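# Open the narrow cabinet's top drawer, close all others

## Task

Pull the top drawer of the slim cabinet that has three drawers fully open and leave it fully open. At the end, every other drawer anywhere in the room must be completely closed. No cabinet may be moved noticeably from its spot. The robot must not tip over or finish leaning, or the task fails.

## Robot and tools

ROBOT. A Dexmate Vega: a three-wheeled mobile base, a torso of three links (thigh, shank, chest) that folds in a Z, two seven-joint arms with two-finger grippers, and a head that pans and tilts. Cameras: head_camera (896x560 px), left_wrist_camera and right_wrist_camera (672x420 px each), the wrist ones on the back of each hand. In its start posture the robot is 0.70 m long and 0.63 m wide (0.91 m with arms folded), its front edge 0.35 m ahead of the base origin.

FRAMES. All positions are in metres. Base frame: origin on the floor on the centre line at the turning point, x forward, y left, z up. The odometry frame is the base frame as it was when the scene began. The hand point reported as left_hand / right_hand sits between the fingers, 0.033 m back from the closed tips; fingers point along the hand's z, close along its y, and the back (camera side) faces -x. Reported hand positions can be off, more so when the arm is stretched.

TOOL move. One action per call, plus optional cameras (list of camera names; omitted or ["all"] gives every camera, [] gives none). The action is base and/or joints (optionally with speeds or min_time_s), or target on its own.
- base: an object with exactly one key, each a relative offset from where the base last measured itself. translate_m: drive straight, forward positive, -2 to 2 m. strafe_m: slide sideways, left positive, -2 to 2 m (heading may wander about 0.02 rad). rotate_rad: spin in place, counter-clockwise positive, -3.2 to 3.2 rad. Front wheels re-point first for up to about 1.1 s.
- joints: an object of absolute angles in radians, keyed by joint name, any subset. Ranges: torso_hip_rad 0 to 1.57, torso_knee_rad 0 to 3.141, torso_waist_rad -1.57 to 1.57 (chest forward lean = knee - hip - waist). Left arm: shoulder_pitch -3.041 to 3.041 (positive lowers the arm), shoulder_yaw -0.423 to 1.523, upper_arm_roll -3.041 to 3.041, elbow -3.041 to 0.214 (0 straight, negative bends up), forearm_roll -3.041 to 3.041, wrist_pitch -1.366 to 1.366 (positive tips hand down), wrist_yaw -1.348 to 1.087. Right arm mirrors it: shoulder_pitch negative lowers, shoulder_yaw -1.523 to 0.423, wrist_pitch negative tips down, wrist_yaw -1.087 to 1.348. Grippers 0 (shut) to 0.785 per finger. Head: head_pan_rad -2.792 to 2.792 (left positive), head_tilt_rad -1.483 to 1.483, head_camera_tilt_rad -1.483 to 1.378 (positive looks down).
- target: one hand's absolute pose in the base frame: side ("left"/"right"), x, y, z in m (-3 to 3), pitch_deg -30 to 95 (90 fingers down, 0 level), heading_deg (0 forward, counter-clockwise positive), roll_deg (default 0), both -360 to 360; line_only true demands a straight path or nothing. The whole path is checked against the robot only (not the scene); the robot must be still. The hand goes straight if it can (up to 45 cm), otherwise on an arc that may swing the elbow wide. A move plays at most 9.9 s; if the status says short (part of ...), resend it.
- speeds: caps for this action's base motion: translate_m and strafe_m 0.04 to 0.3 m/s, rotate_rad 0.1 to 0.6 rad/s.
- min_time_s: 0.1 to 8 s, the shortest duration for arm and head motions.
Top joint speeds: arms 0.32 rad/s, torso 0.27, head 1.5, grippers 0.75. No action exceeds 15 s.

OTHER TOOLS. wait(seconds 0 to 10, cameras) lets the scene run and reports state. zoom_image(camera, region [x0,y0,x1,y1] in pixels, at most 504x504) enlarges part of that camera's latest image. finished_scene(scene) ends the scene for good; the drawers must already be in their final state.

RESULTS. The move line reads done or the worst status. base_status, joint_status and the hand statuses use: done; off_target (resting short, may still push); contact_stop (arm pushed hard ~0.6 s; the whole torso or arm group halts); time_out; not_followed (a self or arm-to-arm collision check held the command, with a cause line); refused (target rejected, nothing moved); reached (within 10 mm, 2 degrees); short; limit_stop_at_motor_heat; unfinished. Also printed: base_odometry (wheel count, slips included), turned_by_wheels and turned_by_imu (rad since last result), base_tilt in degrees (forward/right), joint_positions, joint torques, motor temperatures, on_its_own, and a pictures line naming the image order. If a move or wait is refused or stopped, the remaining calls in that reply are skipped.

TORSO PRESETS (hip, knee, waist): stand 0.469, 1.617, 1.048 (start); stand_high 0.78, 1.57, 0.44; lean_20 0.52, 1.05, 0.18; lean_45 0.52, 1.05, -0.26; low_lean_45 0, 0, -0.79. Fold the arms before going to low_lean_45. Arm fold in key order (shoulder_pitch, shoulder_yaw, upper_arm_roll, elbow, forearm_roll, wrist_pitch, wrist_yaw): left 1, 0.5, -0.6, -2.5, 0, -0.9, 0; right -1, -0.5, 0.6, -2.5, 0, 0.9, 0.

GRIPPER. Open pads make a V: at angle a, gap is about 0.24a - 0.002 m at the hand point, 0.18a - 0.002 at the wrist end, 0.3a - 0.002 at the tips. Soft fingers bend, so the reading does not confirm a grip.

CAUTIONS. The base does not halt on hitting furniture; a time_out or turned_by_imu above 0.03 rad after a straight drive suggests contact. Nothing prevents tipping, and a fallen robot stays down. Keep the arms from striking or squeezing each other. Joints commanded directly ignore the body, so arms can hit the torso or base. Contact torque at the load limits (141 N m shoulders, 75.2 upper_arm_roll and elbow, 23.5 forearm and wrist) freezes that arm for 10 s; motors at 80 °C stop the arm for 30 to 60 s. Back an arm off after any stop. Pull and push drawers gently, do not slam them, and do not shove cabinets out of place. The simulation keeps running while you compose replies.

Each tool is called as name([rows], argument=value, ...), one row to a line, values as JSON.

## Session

move(joints={"head_camera_tilt_rad": 0.25}, cameras=["head_camera", "left_wrist_camera", "right_wrist_camera"])

move(joints={"head_pan_rad": -1.2, "head_camera_tilt_rad": 0.3}, cameras=["head_camera"])

move(joints={"head_pan_rad": -2.5, "head_camera_tilt_rad": 0.3}, cameras=["head_camera"])

move(joints={"head_pan_rad": 1.2, "head_camera_tilt_rad": 0.3}, cameras=["head_camera"])

move(joints={"head_pan_rad": 2.5, "head_camera_tilt_rad": 0.3}, cameras=["head_camera"])

Scene clock: 0.80 s.
Joint torques (N m): left_arm=[4.13 0.45 -0.21 -2.26 -0.07 -2.78 0.13] | right_arm=[-4.5 -0.96 0.22 -3.65 0.03 2.6 -0.21]
Motor temperatures (°C): left_arm=[31 31 31 26 40 35 41] | right_arm=[30 27 33 31 36 36 33]
move: done
base_odometry: x=+0.000 y=+0.000 heading=+0.000
turned_by_wheels: +0.000
turned_by_imu: +0.000
base_tilt: forward=+0.0 right=+0.7
base_status: not commanded
joint_positions: torso_hip_rad=+0.469 torso_knee_rad=+1.617 torso_waist_rad=+1.048 left_shoulder_pitch_rad=+2.189 left_shoulder_yaw_rad=-0.007 left_upper_arm_roll_rad=+0.016 left_elbow_rad=-1.090 left_forearm_roll_rad=+0.013 left_wrist_pitch_rad=-0.515 left_wrist_yaw_rad=+0.020 left_gripper_rad=+0.005 right_shoulder_pitch_rad=-2.209 right_shoulder_yaw_rad=-0.016 right_upper_arm_roll_rad=+0.009 right_elbow_rad=-1.106 right_forearm_roll_rad=-0.010 right_wrist_pitch_rad=+0.494 right_wrist_yaw_rad=-0.018 right_gripper_rad=+0.005 head_pan_rad=+0.000 head_tilt_rad=+0.000 head_camera_tilt_rad=+0.250
joint_status: all done
chest: x=-0.0111 y=+0.0000 z=+1.4155 quat_wxyz=(+0.999, +0.000, +0.050, +0.000) (m; base frame)
left_hand: x=+0.2066 y=+0.2195 z=+0.6100 quat_wxyz=(+0.429, +0.002, +0.903, +0.000) pitch_deg=+39.1 heading_deg=-0.2 roll_deg=+0.1 back=up (m; base frame)
right_hand: x=+0.1929 y=-0.2468 z=+0.6050 quat_wxyz=(+0.418, -0.007, +0.908, -0.015) pitch_deg=+40.6 heading_deg=-1.6 roll_deg=-2.5 back=up (m; base frame)
pictures: head_camera, left_wrist_camera, right_wrist_camera

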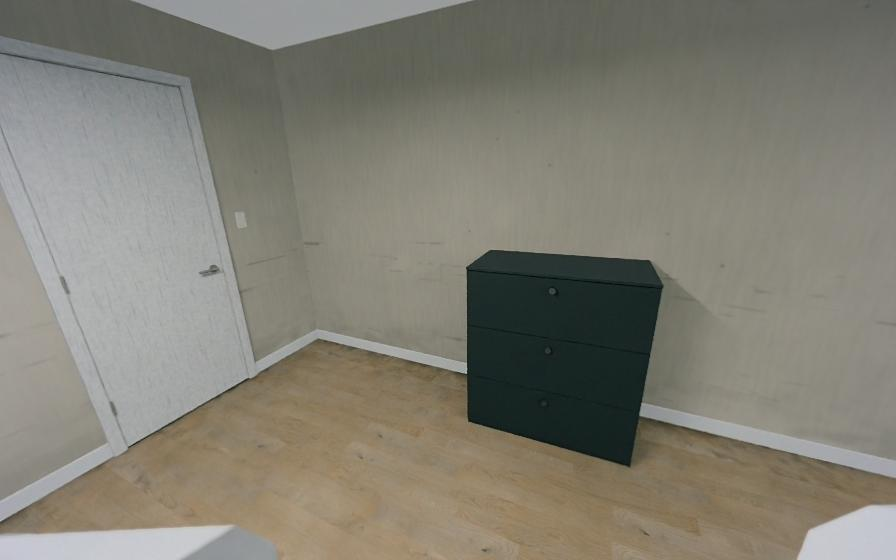

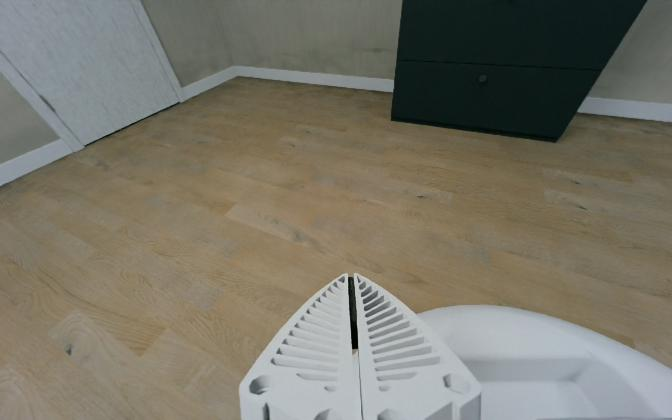

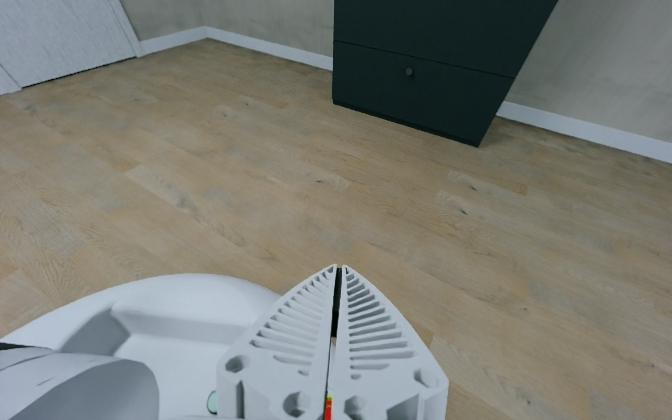

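Scene clock: 2.27 s.
Joint torques (N m): left_arm=[5.08 -0.63 -1.12 -3.81 0.03 -2.52 0.06] | right_arm=[-4.48 -0.7 0.51 -2.67 0.24 3.06 -0.05]
Motor temperatures (°C): left_arm=[31 31 31 26 40 35 41] | right_arm=[30 27 33 31 36 36 33]
move: done
base_odometry: x=+0.000 y=+0.000 heading=+0.000
turned_by_wheels: +0.000
turned_by_imu: +0.000
base_tilt: forward=+0.1 right=+0.7
base_status: not commanded
joint_positions: torso_hip_rad=+0.469 torso_knee_rad=+1.617 torso_waist_rad=+1.048 left_shoulder_pitch_rad=+2.189 left_shoulder_yaw_rad=-0.007 left_upper_arm_roll_rad=+0.016 left_elbow_rad=-1.090 left_forearm_roll_rad=+0.013 left_wrist_pitch_rad=-0.515 left_wrist_yaw_rad=+0.020 left_gripper_rad=+0.005 right_shoulder_pitch_rad=-2.209 right_shoulder_yaw_rad=-0.016 right_upper_arm_roll_rad=+0.009 right_elbow_rad=-1.106 right_forearm_roll_rad=-0.010 right_wrist_pitch_rad=+0.494 right_wrist_yaw_rad=-0.018 right_gripper_rad=+0.005 head_pan_rad=-1.200 head_tilt_rad=+0.000 head_camera_tilt_rad=+0.300
joint_status: all done
chest: x=-0.0111 y=+0.0000 z=+1.4155 quat_wxyz=(+0.999, +0.000, +0.050, +0.000) (m; base frame)
left_hand: x=+0.2066 y=+0.2195 z=+0.6100 quat_wxyz=(+0.429, +0.002, +0.903, +0.000) pitch_deg=+39.1 heading_deg=-0.2 roll_deg=+0.1 back=up (m; base frame)
right_hand: x=+0.1929 y=-0.2468 z=+0.6050 quat_wxyz=(+0.418, -0.007, +0.908, -0.015) pitch_deg=+40.6 heading_deg=-1.6 roll_deg=-2.5 back=up (m; base frame)
pictures: head_camera

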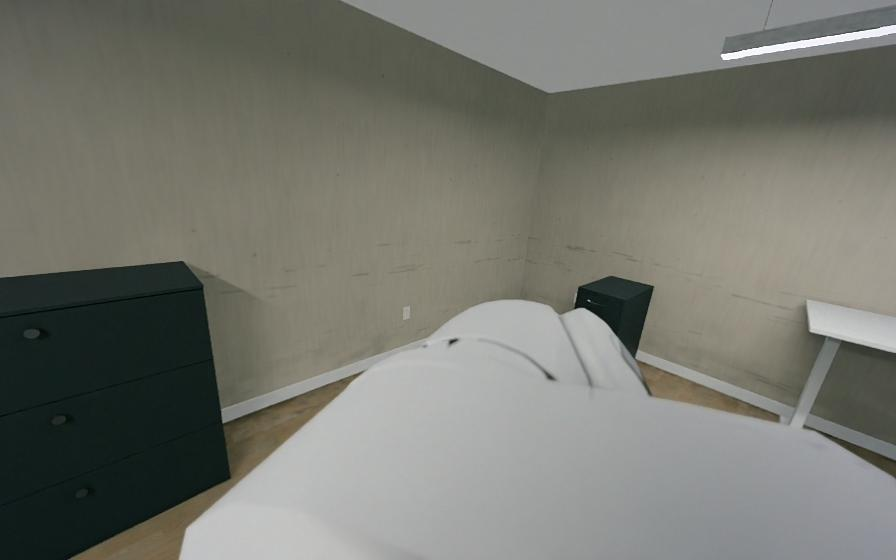

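Scene clock: 3.80 s.
Joint torques (N m): left_arm=[2.76 -1.11 -1.07 -3.23 0.07 -2.66 -0.18] | right_arm=[-3.86 -1.64 0.5 -2.3 0.17 2.87 -0.43]
Motor temperatures (°C): left_arm=[31 31 31 26 40 35 41] | right_arm=[30 27 33 31 36 36 33]
move: done
base_odometry: x=+0.000 y=+0.000 heading=+0.000
turned_by_wheels: +0.000
turned_by_imu: +0.000
base_tilt: forward=+0.1 right=+0.8
base_status: not commanded
joint_positions: torso_hip_rad=+0.469 torso_knee_rad=+1.617 torso_waist_rad=+1.048 left_shoulder_pitch_rad=+2.189 left_shoulder_yaw_rad=-0.007 left_upper_arm_roll_rad=+0.016 left_elbow_rad=-1.090 left_forearm_roll_rad=+0.013 left_wrist_pitch_rad=-0.515 left_wrist_yaw_rad=+0.020 left_gripper_rad=+0.005 right_shoulder_pitch_rad=-2.209 right_shoulder_yaw_rad=-0.016 right_upper_arm_roll_rad=+0.009 right_elbow_rad=-1.106 right_forearm_roll_rad=-0.010 right_wrist_pitch_rad=+0.494 right_wrist_yaw_rad=-0.018 right_gripper_rad=+0.005 head_pan_rad=-2.500 head_tilt_rad=+0.000 head_camera_tilt_rad=+0.300
joint_status: all done
chest: x=-0.0111 y=+0.0000 z=+1.4155 quat_wxyz=(+0.999, +0.000, +0.050, +0.000) (m; base frame)
left_hand: x=+0.2066 y=+0.2195 z=+0.6100 quat_wxyz=(+0.429, +0.002, +0.903, +0.000) pitch_deg=+39.1 heading_deg=-0.2 roll_deg=+0.1 back=up (m; base frame)
right_hand: x=+0.1929 y=-0.2468 z=+0.6050 quat_wxyz=(+0.418, -0.007, +0.908, -0.015) pitch_deg=+40.6 heading_deg=-1.6 roll_deg=-2.5 back=up (m; base frame)
pictures: head_camera

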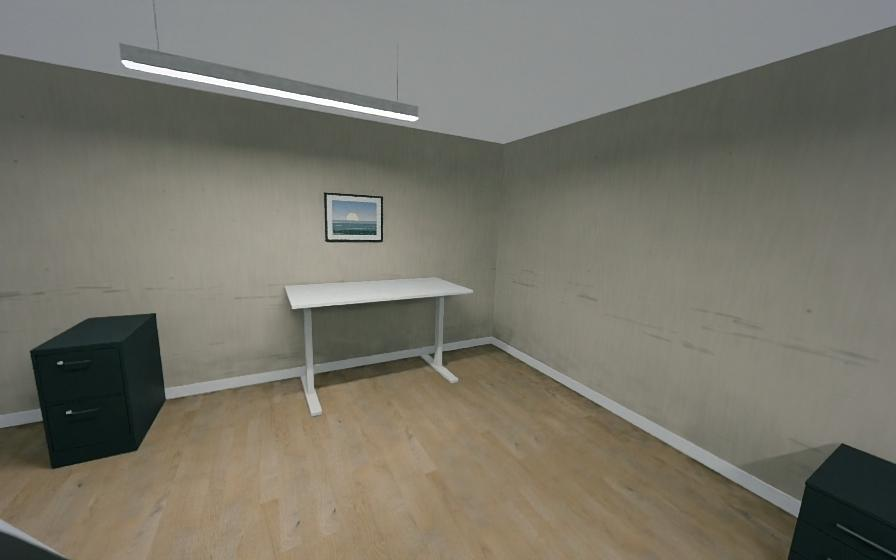

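Scene clock: 6.93 s.
Joint torques (N m): left_arm=[3.69 -0.83 -0.44 -3.07 0.11 -2.43 -0.03] | right_arm=[-4.97 -1.55 0.32 -2.64 0.05 2.52 -0.07]
Motor temperatures (°C): left_arm=[31 31 31 26 40 35 41] | right_arm=[30 27 33 31 36 36 33]
move: done
base_odometry: x=+0.000 y=+0.000 heading=+0.000
turned_by_wheels: +0.000
turned_by_imu: +0.000
base_tilt: forward=+0.1 right=+0.8
base_status: not commanded
joint_positions: torso_hip_rad=+0.469 torso_knee_rad=+1.617 torso_waist_rad=+1.048 left_shoulder_pitch_rad=+2.189 left_shoulder_yaw_rad=-0.007 left_upper_arm_roll_rad=+0.016 left_elbow_rad=-1.090 left_forearm_roll_rad=+0.013 left_wrist_pitch_rad=-0.515 left_wrist_yaw_rad=+0.020 left_gripper_rad=+0.005 right_shoulder_pitch_rad=-2.209 right_shoulder_yaw_rad=-0.016 right_upper_arm_roll_rad=+0.009 right_elbow_rad=-1.106 right_forearm_roll_rad=-0.010 right_wrist_pitch_rad=+0.494 right_wrist_yaw_rad=-0.018 right_gripper_rad=+0.005 head_pan_rad=+1.200 head_tilt_rad=+0.000 head_camera_tilt_rad=+0.300
joint_status: all done
chest: x=-0.0111 y=+0.0000 z=+1.4155 quat_wxyz=(+0.999, +0.000, +0.050, +0.000) (m; base frame)
left_hand: x=+0.2066 y=+0.2195 z=+0.6100 quat_wxyz=(+0.429, +0.002, +0.903, +0.000) pitch_deg=+39.1 heading_deg=-0.2 roll_deg=+0.1 back=up (m; base frame)
right_hand: x=+0.1929 y=-0.2468 z=+0.6050 quat_wxyz=(+0.418, -0.007, +0.908, -0.015) pitch_deg=+40.6 heading_deg=-1.6 roll_deg=-2.5 back=up (m; base frame)
pictures: head_camera

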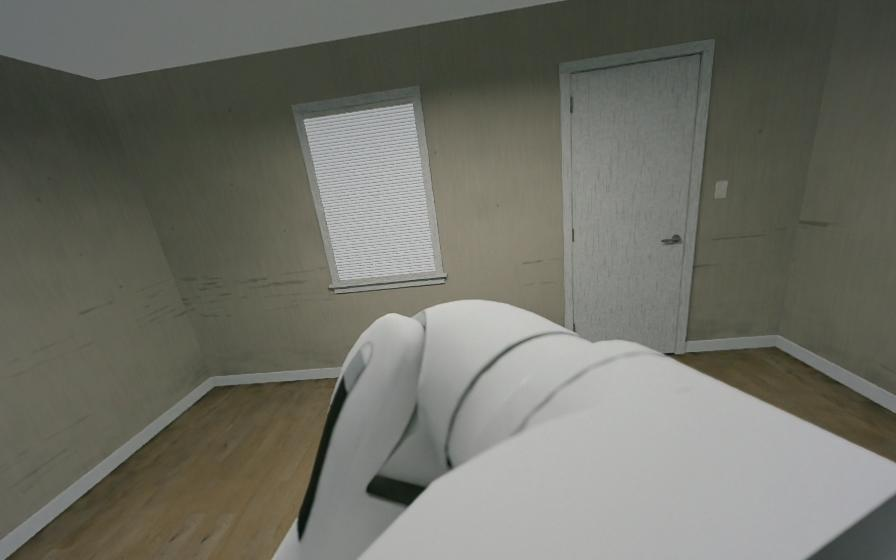

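Scene clock: 8.47 s.
Joint torques (N m): left_arm=[4.89 -0.41 -0.82 -4.02 -0.08 -2.25 -0.22] | right_arm=[-3.45 -1.28 0.88 -2.51 0.15 1.39 -0.21]
Motor temperatures (°C): left_arm=[31 31 31 26 40 35 41] | right_arm=[30 27 33 31 36 36 33]
move: done
base_odometry: x=+0.000 y=+0.000 heading=+0.000
turned_by_wheels: +0.000
turned_by_imu: +0.000
base_tilt: forward=+0.1 right=+0.7
base_status: not commanded
joint_positions: torso_hip_rad=+0.469 torso_knee_rad=+1.617 torso_waist_rad=+1.048 left_shoulder_pitch_rad=+2.189 left_shoulder_yaw_rad=-0.007 left_upper_arm_roll_rad=+0.016 left_elbow_rad=-1.090 left_forearm_roll_rad=+0.013 left_wrist_pitch_rad=-0.515 left_wrist_yaw_rad=+0.020 left_gripper_rad=+0.005 right_shoulder_pitch_rad=-2.209 right_shoulder_yaw_rad=-0.016 right_upper_arm_roll_rad=+0.009 right_elbow_rad=-1.106 right_forearm_roll_rad=-0.010 right_wrist_pitch_rad=+0.494 right_wrist_yaw_rad=-0.018 right_gripper_rad=+0.005 head_pan_rad=+2.500 head_tilt_rad=+0.000 head_camera_tilt_rad=+0.300
joint_status: all done
chest: x=-0.0111 y=+0.0000 z=+1.4155 quat_wxyz=(+0.999, +0.000, +0.050, +0.000) (m; base frame)
left_hand: x=+0.2066 y=+0.2195 z=+0.6100 quat_wxyz=(+0.429, +0.002, +0.903, +0.000) pitch_deg=+39.1 heading_deg=-0.2 roll_deg=+0.1 back=up (m; base frame)
right_hand: x=+0.1929 y=-0.2468 z=+0.6050 quat_wxyz=(+0.418, -0.007, +0.908, -0.015) pitch_deg=+40.6 heading_deg=-1.6 roll_deg=-2.5 back=up (m; base frame)
pictures: head_camera

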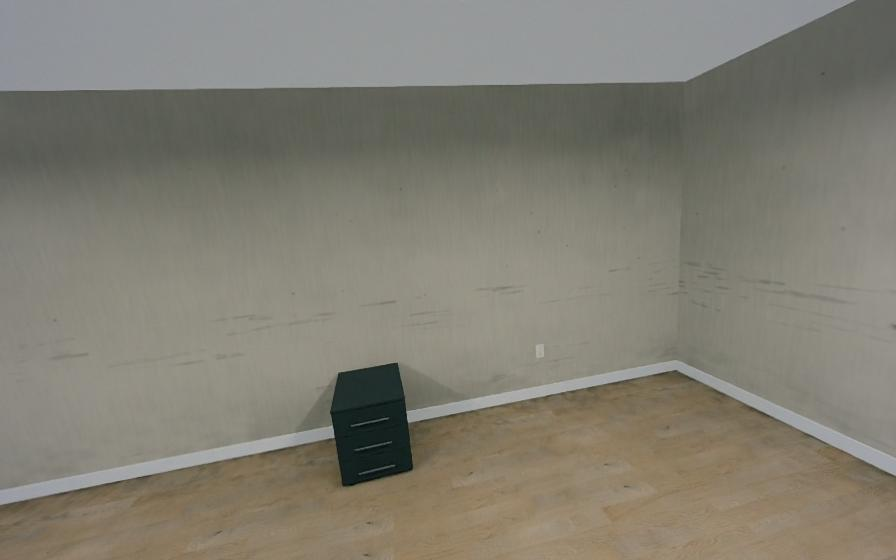

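move(base={"rotate_rad": 2.72}, joints={"torso_hip_rad": 0.1, "torso_knee_rad": 0.75, "torso_waist_rad": 0.25, "left_shoulder_pitch_rad": 1.8, "right_shoulder_pitch_rad": -0.9, "right_shoulder_yaw_rad": -0.33, "right_elbow_rad": -1.2, "head_pan_rad": 0.0, "head_camera_tilt_rad": 0.25}, cameras=["head_camera"])

Scene clock: 16.17 s.
Joint torques (N m): left_arm=[-1.55 -1.47 -0.95 -3.27 0.15 -2 -0.13] | right_arm=[33.15 -7.04 4.09 -8.06 0.4 1.98 -0.53]
Motor temperatures (°C): left_arm=[31 31 31 26 40 35 41] | right_arm=[30 27 33 31 36 36 33]
move: done
base_odometry: x=+0.003 y=+0.000 heading=+2.728
turned_by_wheels: +2.728
turned_by_imu: +2.714
base_tilt: forward=+0.1 right=+0.8
base_status: done
joint_positions: torso_hip_rad=+0.100 torso_knee_rad=+0.750 torso_waist_rad=+0.250 left_shoulder_pitch_rad=+1.800 left_shoulder_yaw_rad=-0.007 left_upper_arm_roll_rad=+0.016 left_elbow_rad=-1.090 left_forearm_roll_rad=+0.013 left_wrist_pitch_rad=-0.515 left_wrist_yaw_rad=+0.020 left_gripper_rad=+0.005 right_shoulder_pitch_rad=-0.902 right_shoulder_yaw_rad=-0.330 right_upper_arm_roll_rad=+0.009 right_elbow_rad=-1.200 right_forearm_roll_rad=-0.010 right_wrist_pitch_rad=+0.494 right_wrist_yaw_rad=-0.018 right_gripper_rad=+0.005 head_pan_rad=+0.000 head_tilt_rad=+0.000 head_camera_tilt_rad=+0.250
joint_status: all done
chest: x=+0.0048 y=+0.0000 z=+1.1814 quat_wxyz=(+0.980, +0.000, +0.199, +0.000) (m; base frame)
left_hand: x=+0.2931 y=+0.2195 z=+0.3984 quat_wxyz=(+0.469, +0.002, +0.883, +0.000) pitch_deg=+34.0 heading_deg=-0.2 roll_deg=+0.1 back=up (m; base frame)
right_hand: x=+0.7875 y=-0.3568 z=+1.0037 quat_wxyz=(+0.821, -0.101, +0.546, -0.134) pitch_deg=-22.5 heading_deg=+1.2 roll_deg=-19.7 back=up (m; base frame)
pictures: head_camera

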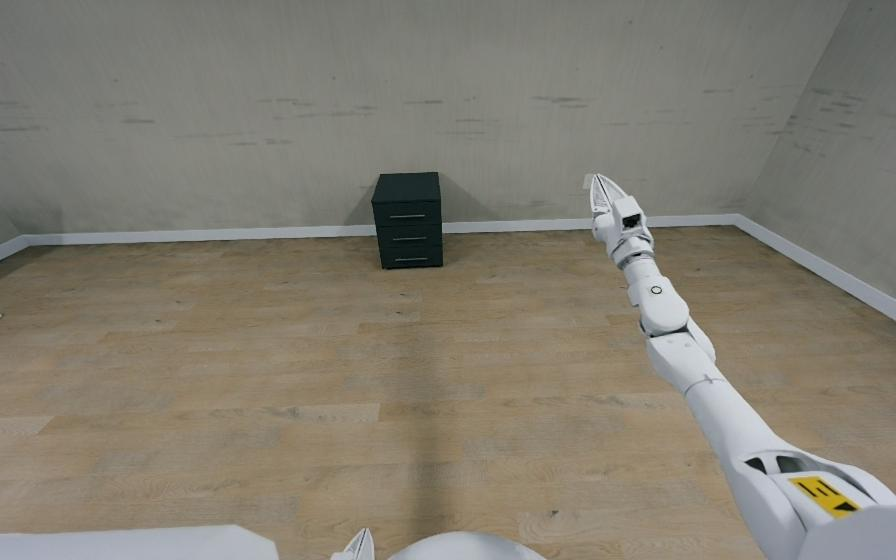

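zoom_image(camera="head_camera", region=[360, 160, 470, 280])

Scaled by 4.200 from the camera's 896x560 image, which has a finer 960x600 frame.

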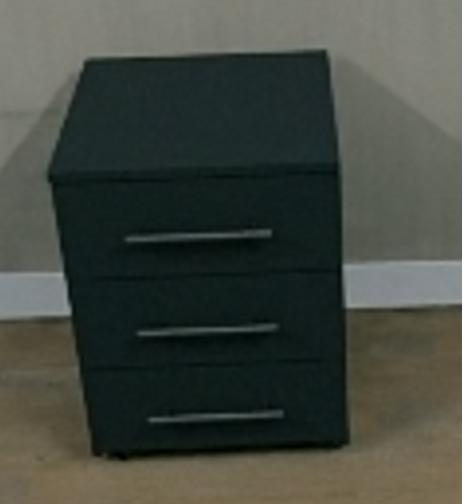

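move(base={"rotate_rad": 0.07}, joints={"head_camera_tilt_rad": 0.35}, cameras=[])

move(base={"strafe_m": 0.13}, cameras=["head_camera"])

zoom_image(camera="head_camera", region=[390, 130, 500, 250])

Scene clock: 19.83 s.
Joint torques (N m): left_arm=[-1.79 0 -1.51 -3.2 0.15 -2.59 0.04] | right_arm=[32.64 -6.35 3.96 -9.43 0.4 2.44 -0.66]
Motor temperatures (°C): left_arm=[31 31 31 26 40 35 41] | right_arm=[30 27 33 31 36 36 33]
move: done
base_odometry: x=+0.003 y=+0.000 heading=+2.798
turned_by_wheels: +0.070
turned_by_imu: +0.069
base_tilt: forward=+0.1 right=+0.8
base_status: done
joint_positions: torso_hip_rad=+0.100 torso_knee_rad=+0.750 torso_waist_rad=+0.250 left_shoulder_pitch_rad=+1.800 left_shoulder_yaw_rad=-0.007 left_upper_arm_roll_rad=+0.016 left_elbow_rad=-1.090 left_forearm_roll_rad=+0.013 left_wrist_pitch_rad=-0.515 left_wrist_yaw_rad=+0.020 left_gripper_rad=+0.005 right_shoulder_pitch_rad=-0.900 right_shoulder_yaw_rad=-0.330 right_upper_arm_roll_rad=+0.009 right_elbow_rad=-1.200 right_forearm_roll_rad=-0.010 right_wrist_pitch_rad=+0.494 right_wrist_yaw_rad=-0.018 right_gripper_rad=+0.005 head_pan_rad=+0.000 head_tilt_rad=+0.000 head_camera_tilt_rad=+0.350
joint_status: all done
chest: x=+0.0048 y=+0.0000 z=+1.1814 quat_wxyz=(+0.980, +0.000, +0.199, +0.000) (m; base frame)
left_hand: x=+0.2931 y=+0.2195 z=+0.3984 quat_wxyz=(+0.469, +0.002, +0.883, +0.000) pitch_deg=+34.0 heading_deg=-0.2 roll_deg=+0.1 back=up (m; base frame)
right_hand: x=+0.7877 y=-0.3569 z=+1.0049 quat_wxyz=(+0.821, -0.101, +0.546, -0.134) pitch_deg=-22.6 heading_deg=+1.2 roll_deg=-19.8 back=up (m; base frame)
pictures: none
No camera images: "cameras" was empty.

Scene clock: 22.33 s.
Joint torques (N m): left_arm=[-2.84 -0.42 -1.18 -3.26 0.33 -2.24 0] | right_arm=[31.63 -6.85 3.76 -8.56 0.33 2.42 -0.75]
Motor temperatures (°C): left_arm=[31 31 31 26 40 35 41] | right_arm=[30 27 33 31 36 36 33]
move: done
base_odometry: x=-0.040 y=-0.122 heading=+2.802
turned_by_wheels: +0.003
turned_by_imu: +0.002
base_tilt: forward=+0.0 right=+0.7
base_status: done
joint_positions: torso_hip_rad=+0.100 torso_knee_rad=+0.750 torso_waist_rad=+0.250 left_shoulder_pitch_rad=+1.800 left_shoulder_yaw_rad=-0.007 left_upper_arm_roll_rad=+0.016 left_elbow_rad=-1.090 left_forearm_roll_rad=+0.013 left_wrist_pitch_rad=-0.515 left_wrist_yaw_rad=+0.020 left_gripper_rad=+0.005 right_shoulder_pitch_rad=-0.900 right_shoulder_yaw_rad=-0.330 right_upper_arm_roll_rad=+0.009 right_elbow_rad=-1.200 right_forearm_roll_rad=-0.010 right_wrist_pitch_rad=+0.494 right_wrist_yaw_rad=-0.018 right_gripper_rad=+0.005 head_pan_rad=+0.000 head_tilt_rad=+0.000 head_camera_tilt_rad=+0.350
joint_status: not commanded
chest: x=+0.0048 y=+0.0000 z=+1.1814 quat_wxyz=(+0.980, +0.000, +0.199, +0.000) (m; base frame)
left_hand: x=+0.2931 y=+0.2195 z=+0.3984 quat_wxyz=(+0.469, +0.002, +0.883, +0.000) pitch_deg=+34.0 heading_deg=-0.2 roll_deg=+0.1 back=up (m; base frame)
right_hand: x=+0.7877 y=-0.3569 z=+1.0049 quat_wxyz=(+0.821, -0.101, +0.546, -0.134) pitch_deg=-22.6 heading_deg=+1.2 roll_deg=-19.8 back=up (m; base frame)
pictures: head_camera

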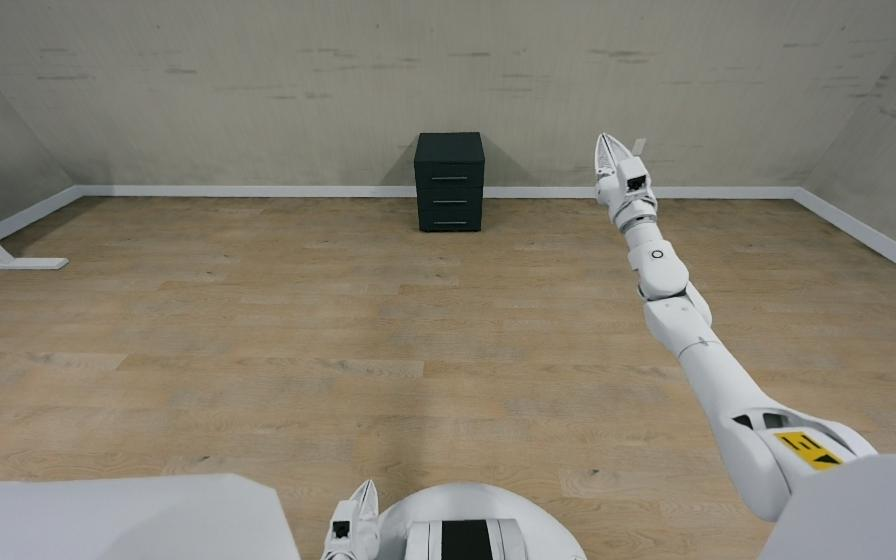

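Scaled by 4.200 from the camera's 896x560 image, which has a finer 960x600 frame.

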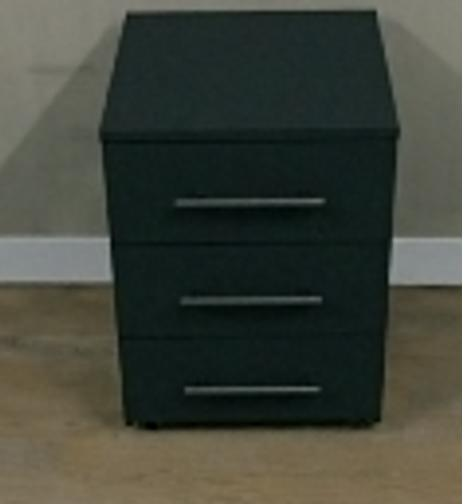

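move(base={"translate_m": 1.1}, joints={"right_shoulder_pitch_rad": -0.618, "right_shoulder_yaw_rad": -0.331, "right_upper_arm_roll_rad": -1.228, "right_elbow_rad": -1.646, "right_forearm_roll_rad": -0.891, "right_wrist_pitch_rad": -1.15, "right_wrist_yaw_rad": 1.166, "right_gripper_rad": 0.12, "head_camera_tilt_rad": 0.5}, cameras=["head_camera", "right_wrist_camera"])

Scene clock: 30.13 s.
Joint torques (N m): left_arm=[-2.39 0.31 -0.93 -4.47 0.22 -2.63 -0.15] | right_arm=[31.9 1.21 3.32 -5.96 -1.55 -0.52 -0.6]
Motor temperatures (°C): left_arm=[31 31 31 26 40 35 41] | right_arm=[30 27 33 31 36 36 33]
move: done
base_odometry: x=-1.077 y=+0.245 heading=+2.801
turned_by_wheels: -0.001
turned_by_imu: -0.001
base_tilt: forward=+0.1 right=+0.7
base_status: done
joint_positions: torso_hip_rad=+0.100 torso_knee_rad=+0.750 torso_waist_rad=+0.250 left_shoulder_pitch_rad=+1.800 left_shoulder_yaw_rad=-0.007 left_upper_arm_roll_rad=+0.016 left_elbow_rad=-1.090 left_forearm_roll_rad=+0.013 left_wrist_pitch_rad=-0.515 left_wrist_yaw_rad=+0.020 left_gripper_rad=+0.005 right_shoulder_pitch_rad=-0.619 right_shoulder_yaw_rad=-0.331 right_upper_arm_roll_rad=-1.225 right_elbow_rad=-1.645 right_forearm_roll_rad=-0.889 right_wrist_pitch_rad=-1.146 right_wrist_yaw_rad=+1.163 right_gripper_rad=+0.120 head_pan_rad=+0.000 head_tilt_rad=+0.000 head_camera_tilt_rad=+0.500
joint_status: all done
chest: x=+0.0049 y=+0.0000 z=+1.1814 quat_wxyz=(+0.980, +0.000, +0.199, +0.000) (m; base frame)
left_hand: x=+0.2931 y=+0.2195 z=+0.3984 quat_wxyz=(+0.469, +0.002, +0.883, +0.000) pitch_deg=+34.0 heading_deg=-0.2 roll_deg=+0.1 back=up (m; base frame)
right_hand: x=+0.5073 y=-0.0302 z=+0.5524 quat_wxyz=(+0.123, -0.696, +0.697, -0.122) pitch_deg=+70.1 heading_deg=+0.2 roll_deg=-89.7 (m; base frame)
pictures: head_camera, right_wrist_camera

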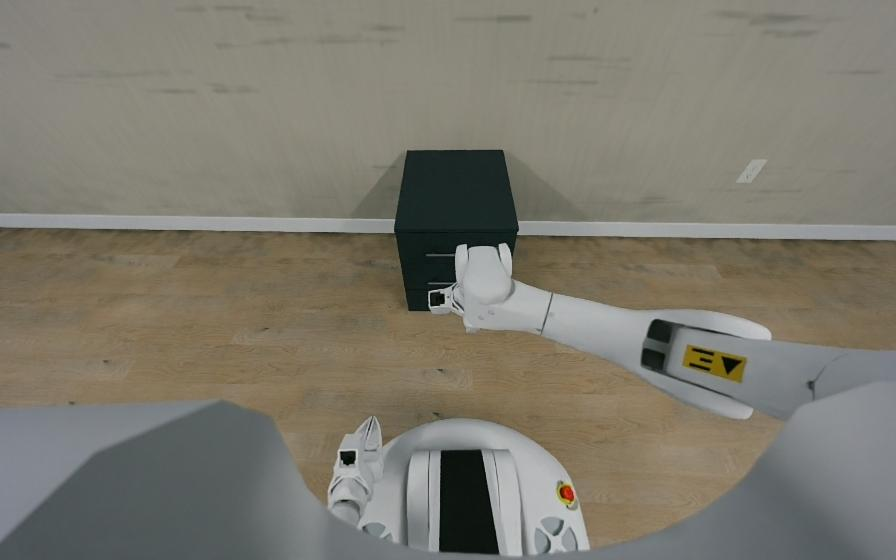

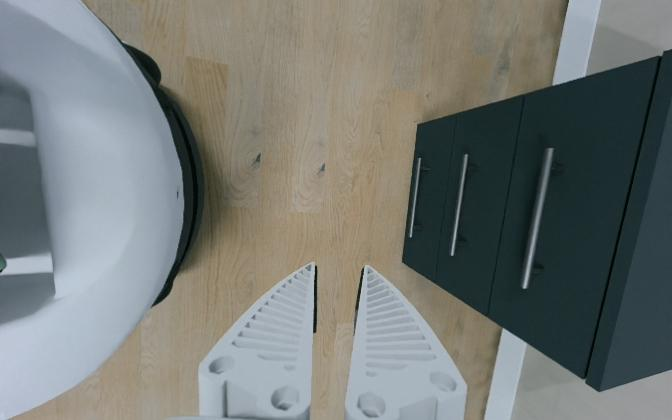

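move(base={"translate_m": 0.3}, cameras=["head_camera", "right_wrist_camera"])

zoom_image(camera="right_wrist_camera", region=[230, 80, 450, 300])

Scene clock: 33.37 s.
Joint torques (N m): left_arm=[-1.28 0.45 -1.67 -3.34 0.16 -2.76 -0.09] | right_arm=[30.06 0.93 3.17 -5.53 -1.52 -0.19 -0.64]
Motor temperatures (°C): left_arm=[31 31 31 26 40 35 41] | right_arm=[30 27 33 32 36 36 33]
move: done
base_odometry: x=-1.360 y=+0.345 heading=+2.800
turned_by_wheels: -0.001
turned_by_imu: -0.001
base_tilt: forward=+0.0 right=+0.8
base_status: done
joint_positions: torso_hip_rad=+0.100 torso_knee_rad=+0.750 torso_waist_rad=+0.250 left_shoulder_pitch_rad=+1.800 left_shoulder_yaw_rad=-0.007 left_upper_arm_roll_rad=+0.016 left_elbow_rad=-1.090 left_forearm_roll_rad=+0.013 left_wrist_pitch_rad=-0.515 left_wrist_yaw_rad=+0.020 left_gripper_rad=+0.005 right_shoulder_pitch_rad=-0.618 right_shoulder_yaw_rad=-0.331 right_upper_arm_roll_rad=-1.228 right_elbow_rad=-1.646 right_forearm_roll_rad=-0.891 right_wrist_pitch_rad=-1.150 right_wrist_yaw_rad=+1.166 right_gripper_rad=+0.120 head_pan_rad=+0.000 head_tilt_rad=+0.000 head_camera_tilt_rad=+0.500
joint_status: not commanded
chest: x=+0.0049 y=+0.0000 z=+1.1814 quat_wxyz=(+0.980, +0.000, +0.199, +0.000) (m; base frame)
left_hand: x=+0.2931 y=+0.2195 z=+0.3983 quat_wxyz=(+0.469, +0.002, +0.883, +0.000) pitch_deg=+34.1 heading_deg=-0.2 roll_deg=+0.1 back=up (m; base frame)
right_hand: x=+0.5065 y=-0.0304 z=+0.5524 quat_wxyz=(+0.122, -0.696, +0.697, -0.122) pitch_deg=+70.1 heading_deg=-0.1 roll_deg=+90.0 (m; base frame)
pictures: head_camera, right_wrist_camera

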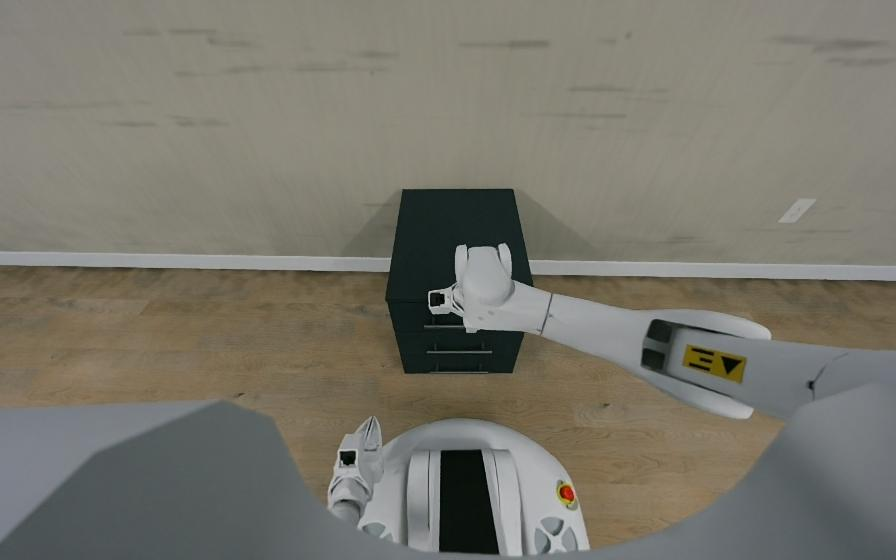

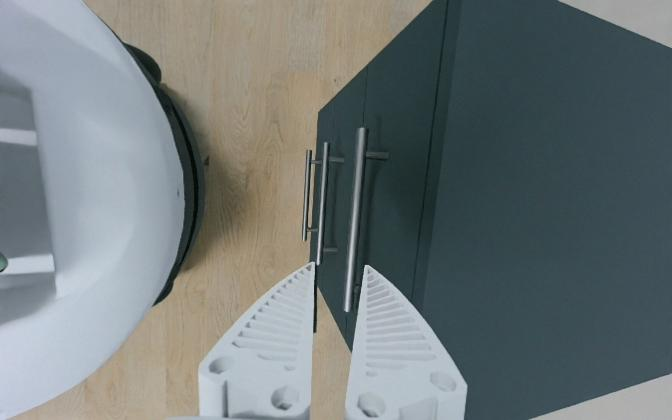

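Scaled by 2.291 from the camera's 672x420 image, which has a finer 960x600 frame.

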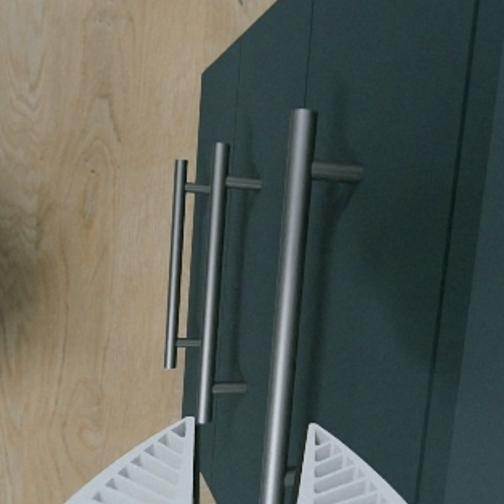

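move(target={"side": "right", "x": 0.548, "y": -0.03, "z": 0.4834, "pitch_deg": 70, "heading_deg": 0, "roll_deg": -90, "line_only": true}, cameras=["right_wrist_camera"])

zoom_image(camera="right_wrist_camera", region=[230, 80, 450, 300])

Scene clock: 36.73 s.
Joint torques (N m): left_arm=[-1.32 -0.57 -0.88 -4.52 -0.04 -2.9 -0.11] | right_arm=[32.82 5.26 10.05 -3.35 -0.61 0.47 -1.32]
Motor temperatures (°C): left_arm=[31 31 31 26 40 35 41] | right_arm=[30 27 33 31 36 36 33]
move: done
base_odometry: x=-1.360 y=+0.345 heading=+2.800
turned_by_wheels: +0.000
turned_by_imu: +0.000
base_tilt: forward=+0.1 right=+0.7
base_status: not commanded
joint_positions: torso_hip_rad=+0.100 torso_knee_rad=+0.750 torso_waist_rad=+0.250 left_shoulder_pitch_rad=+1.800 left_shoulder_yaw_rad=-0.007 left_upper_arm_roll_rad=+0.016 left_elbow_rad=-1.090 left_forearm_roll_rad=+0.013 left_wrist_pitch_rad=-0.515 left_wrist_yaw_rad=+0.020 left_gripper_rad=+0.005 right_shoulder_pitch_rad=-0.634 right_shoulder_yaw_rad=-0.162 right_upper_arm_roll_rad=-1.122 right_elbow_rad=-1.214 right_forearm_roll_rad=-0.748 right_wrist_pitch_rad=-0.889 right_wrist_yaw_rad=+0.890 right_gripper_rad=+0.120 head_pan_rad=+0.000 head_tilt_rad=+0.000 head_camera_tilt_rad=+0.500
joint_status: not commanded
chest: x=+0.0049 y=+0.0000 z=+1.1814 quat_wxyz=(+0.980, +0.000, +0.199, +0.000) (m; base frame)
left_hand: x=+0.2931 y=+0.2195 z=+0.3983 quat_wxyz=(+0.469, +0.002, +0.883, +0.000) pitch_deg=+34.1 heading_deg=-0.2 roll_deg=+0.1 back=up (m; base frame)
right_hand: x=+0.5473 y=-0.0301 z=+0.4837 quat_wxyz=(+0.122, -0.697, +0.696, -0.123) pitch_deg=+70.0 heading_deg=-0.1 roll_deg=+89.9 (m; base frame)
right_hand_status: reached (straight line, planned for 1.7 s): 1 mm and 0.0 deg off.
pictures: right_wrist_camera

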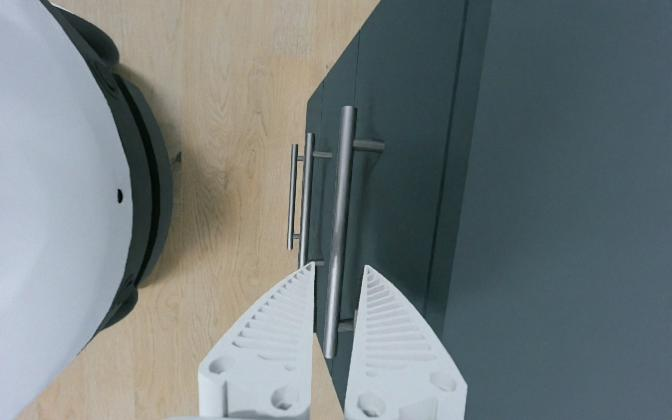

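Scaled by 2.291 from the camera's 672x420 image, which has a finer 960x600 frame.

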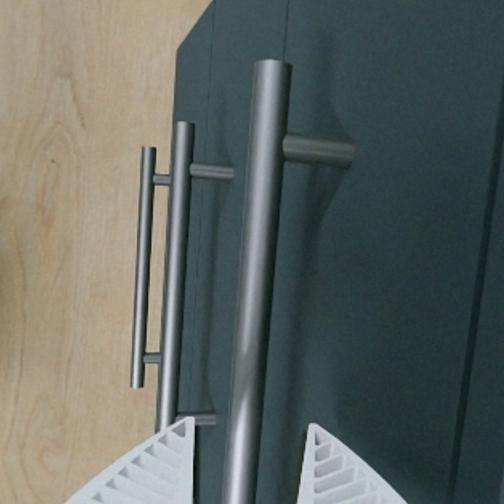

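move(target={"side": "right", "x": 0.568, "y": -0.03, "z": 0.4237, "pitch_deg": 70, "heading_deg": 0, "roll_deg": -90, "line_only": true}, cameras=["right_wrist_camera"])

zoom_image(camera="right_wrist_camera", region=[230, 120, 450, 340])

Scene clock: 40.90 s.
Joint torques (N m): left_arm=[-0.55 -1.1 -0.86 -4.18 -0.02 -2.11 -0.14] | right_arm=[38.22 2.41 8.19 -2.3 -1.4 0.29 -4.07]
Motor temperatures (°C): left_arm=[31 31 31 26 40 35 41] | right_arm=[30 27 33 31 36 36 33]
move: done
base_odometry: x=-1.360 y=+0.345 heading=+2.800
turned_by_wheels: +0.000
turned_by_imu: +0.000
base_tilt: forward=+0.1 right=+0.8
base_status: not commanded
joint_positions: torso_hip_rad=+0.100 torso_knee_rad=+0.750 torso_waist_rad=+0.250 left_shoulder_pitch_rad=+1.800 left_shoulder_yaw_rad=-0.007 left_upper_arm_roll_rad=+0.016 left_elbow_rad=-1.090 left_forearm_roll_rad=+0.013 left_wrist_pitch_rad=-0.515 left_wrist_yaw_rad=+0.020 left_gripper_rad=+0.005 right_shoulder_pitch_rad=-0.547 right_shoulder_yaw_rad=+0.092 right_upper_arm_roll_rad=-1.062 right_elbow_rad=-0.579 right_forearm_roll_rad=-0.621 right_wrist_pitch_rad=-0.585 right_wrist_yaw_rad=+0.602 right_gripper_rad=+0.120 head_pan_rad=+0.000 head_tilt_rad=+0.000 head_camera_tilt_rad=+0.500
joint_status: not commanded
chest: x=+0.0049 y=+0.0000 z=+1.1814 quat_wxyz=(+0.980, +0.000, +0.199, +0.000) (m; base frame)
left_hand: x=+0.2931 y=+0.2195 z=+0.3984 quat_wxyz=(+0.469, +0.002, +0.883, +0.000) pitch_deg=+34.0 heading_deg=-0.2 roll_deg=+0.1 back=up (m; base frame)
right_hand: x=+0.5672 y=-0.0299 z=+0.4235 quat_wxyz=(+0.122, -0.697, +0.696, -0.122) pitch_deg=+70.1 heading_deg=+0.0 roll_deg=+90.0 (m; base frame)
right_hand_status: reached (straight line, planned for 2.3 s): 1 mm and 0.1 deg off.
pictures: right_wrist_camera

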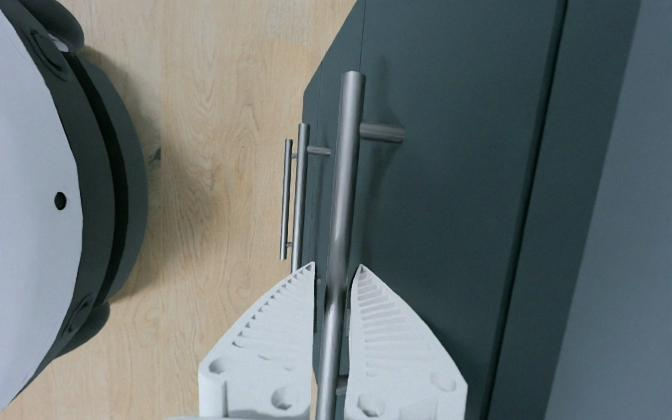

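Scaled by 2.291 from the camera's 672x420 image, which has a finer 960x600 frame.

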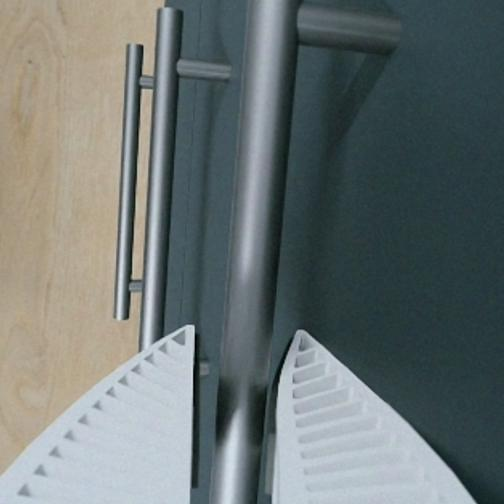

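move(joints={"right_gripper_rad": 0.0}, cameras=["right_wrist_camera", "head_camera"])

zoom_image(camera="right_wrist_camera", region=[230, 120, 450, 340])

Scene clock: 41.97 s.
Joint torques (N m): left_arm=[-0.71 -1.57 -0.81 -4.07 0.05 -2.55 0.17] | right_arm=[40.32 5.03 8.16 -3.31 -1.1 -0.07 -2.64]
Motor temperatures (°C): left_arm=[31 31 31 26 40 35 41] | right_arm=[31 27 33 31 36 36 33]
move: done
base_odometry: x=-1.360 y=+0.345 heading=+2.800
turned_by_wheels: +0.000
turned_by_imu: +0.000
base_tilt: forward=+0.1 right=+0.7
base_status: not commanded
joint_positions: torso_hip_rad=+0.100 torso_knee_rad=+0.750 torso_waist_rad=+0.250 left_shoulder_pitch_rad=+1.800 left_shoulder_yaw_rad=-0.007 left_upper_arm_roll_rad=+0.016 left_elbow_rad=-1.090 left_forearm_roll_rad=+0.013 left_wrist_pitch_rad=-0.515 left_wrist_yaw_rad=+0.020 left_gripper_rad=+0.005 right_shoulder_pitch_rad=-0.546 right_shoulder_yaw_rad=+0.093 right_upper_arm_roll_rad=-1.062 right_elbow_rad=-0.575 right_forearm_roll_rad=-0.621 right_wrist_pitch_rad=-0.584 right_wrist_yaw_rad=+0.600 right_gripper_rad=+0.000 head_pan_rad=+0.000 head_tilt_rad=+0.000 head_camera_tilt_rad=+0.500
joint_status: all done
chest: x=+0.0049 y=+0.0000 z=+1.1814 quat_wxyz=(+0.980, +0.000, +0.199, +0.000) (m; base frame)
left_hand: x=+0.2931 y=+0.2195 z=+0.3983 quat_wxyz=(+0.469, +0.002, +0.883, +0.000) pitch_deg=+34.1 heading_deg=-0.2 roll_deg=+0.1 back=up (m; base frame)
right_hand: x=+0.5672 y=-0.0301 z=+0.4232 quat_wxyz=(+0.122, -0.696, +0.696, -0.122) pitch_deg=+70.1 heading_deg=+0.0 roll_deg=+90.0 (m; base frame)
pictures: head_camera, right_wrist_camera

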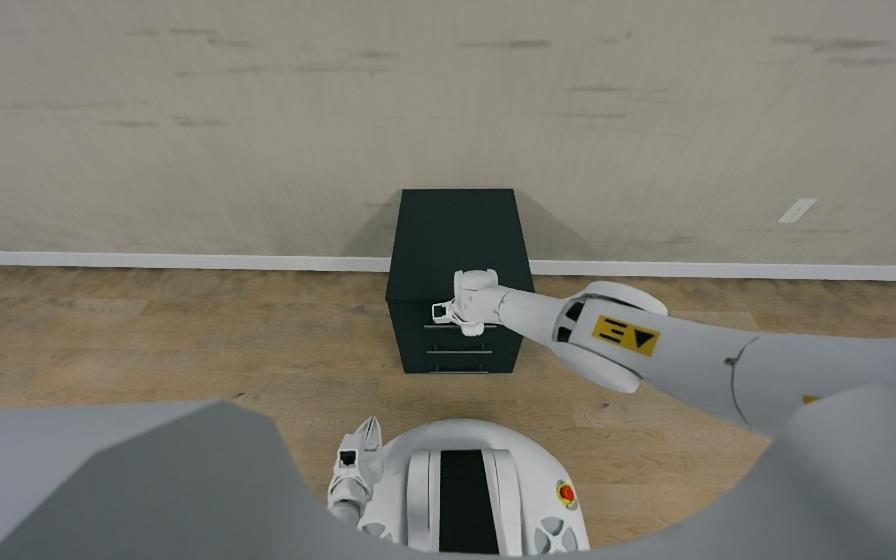

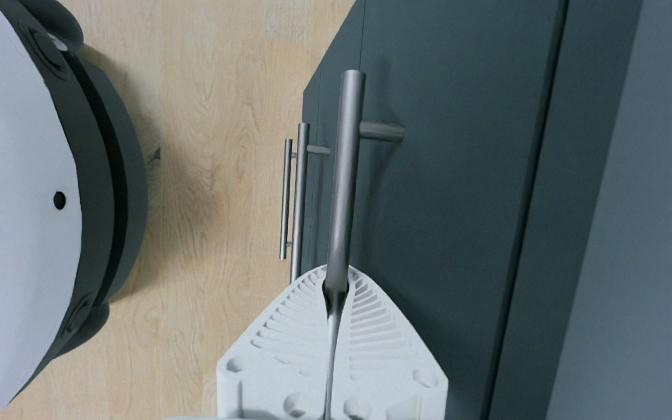

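Scaled by 2.291 from the camera's 672x420 image, which has a finer 960x600 frame.

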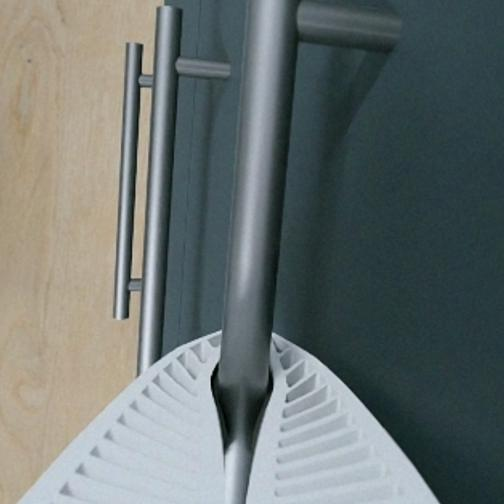

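move(base={"translate_m": -0.34}, speeds={"translate_m": 0.12}, cameras=["right_wrist_camera", "head_camera"])

Scene clock: 46.10 s.
Joint torques (N m): left_arm=[-1.05 -0.58 -0.71 -2.91 0.14 -1.89 0.19] | right_arm=[24.34 -3.61 6.02 0.8 -1.51 -4.6 0.72]
Motor temperatures (°C): left_arm=[31 31 31 26 40 35 41] | right_arm=[31 27 33 31 36 36 33]
move: done
base_odometry: x=-1.040 y=+0.231 heading=+2.800
turned_by_wheels: -0.001
turned_by_imu: -0.001
base_tilt: forward=+0.0 right=+0.7
base_status: done
joint_positions: torso_hip_rad=+0.100 torso_knee_rad=+0.750 torso_waist_rad=+0.250 left_shoulder_pitch_rad=+1.800 left_shoulder_yaw_rad=-0.007 left_upper_arm_roll_rad=+0.016 left_elbow_rad=-1.090 left_forearm_roll_rad=+0.013 left_wrist_pitch_rad=-0.515 left_wrist_yaw_rad=+0.020 left_gripper_rad=+0.005 right_shoulder_pitch_rad=-0.546 right_shoulder_yaw_rad=+0.094 right_upper_arm_roll_rad=-1.062 right_elbow_rad=-0.575 right_forearm_roll_rad=-0.620 right_wrist_pitch_rad=-0.582 right_wrist_yaw_rad=+0.599 right_gripper_rad=+0.000 head_pan_rad=+0.000 head_tilt_rad=+0.000 head_camera_tilt_rad=+0.500
joint_status: not commanded
chest: x=+0.0048 y=+0.0000 z=+1.1814 quat_wxyz=(+0.980, +0.000, +0.199, +0.000) (m; base frame)
left_hand: x=+0.2931 y=+0.2195 z=+0.3984 quat_wxyz=(+0.469, +0.002, +0.883, +0.000) pitch_deg=+34.0 heading_deg=-0.2 roll_deg=+0.1 back=up (m; base frame)
right_hand: x=+0.5679 y=-0.0291 z=+0.4239 quat_wxyz=(+0.123, -0.697, +0.696, -0.122) pitch_deg=+70.0 heading_deg=+0.3 roll_deg=-89.8 (m; base frame)
pictures: head_camera, right_wrist_camera

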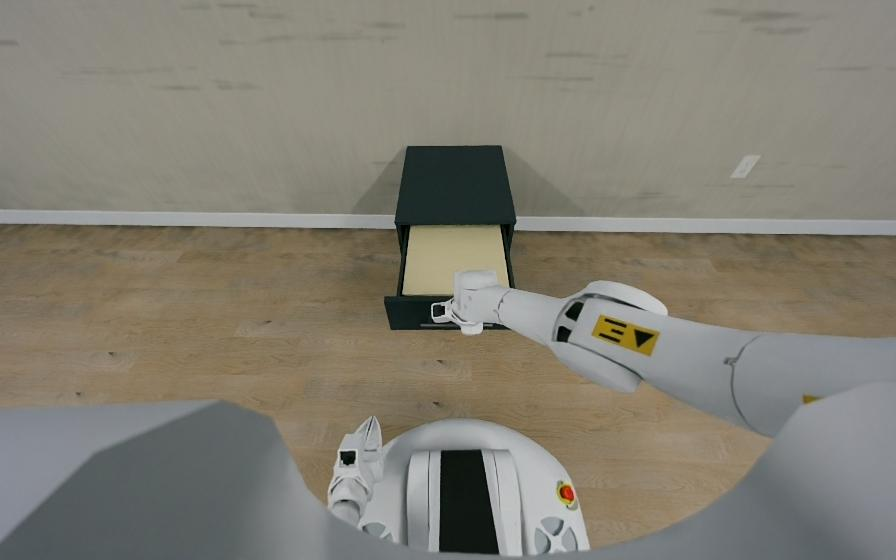

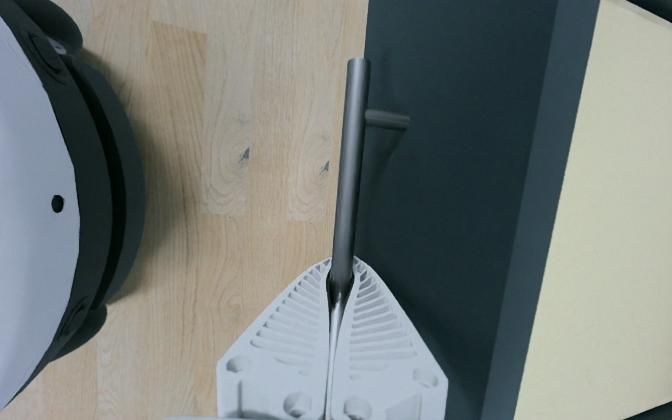

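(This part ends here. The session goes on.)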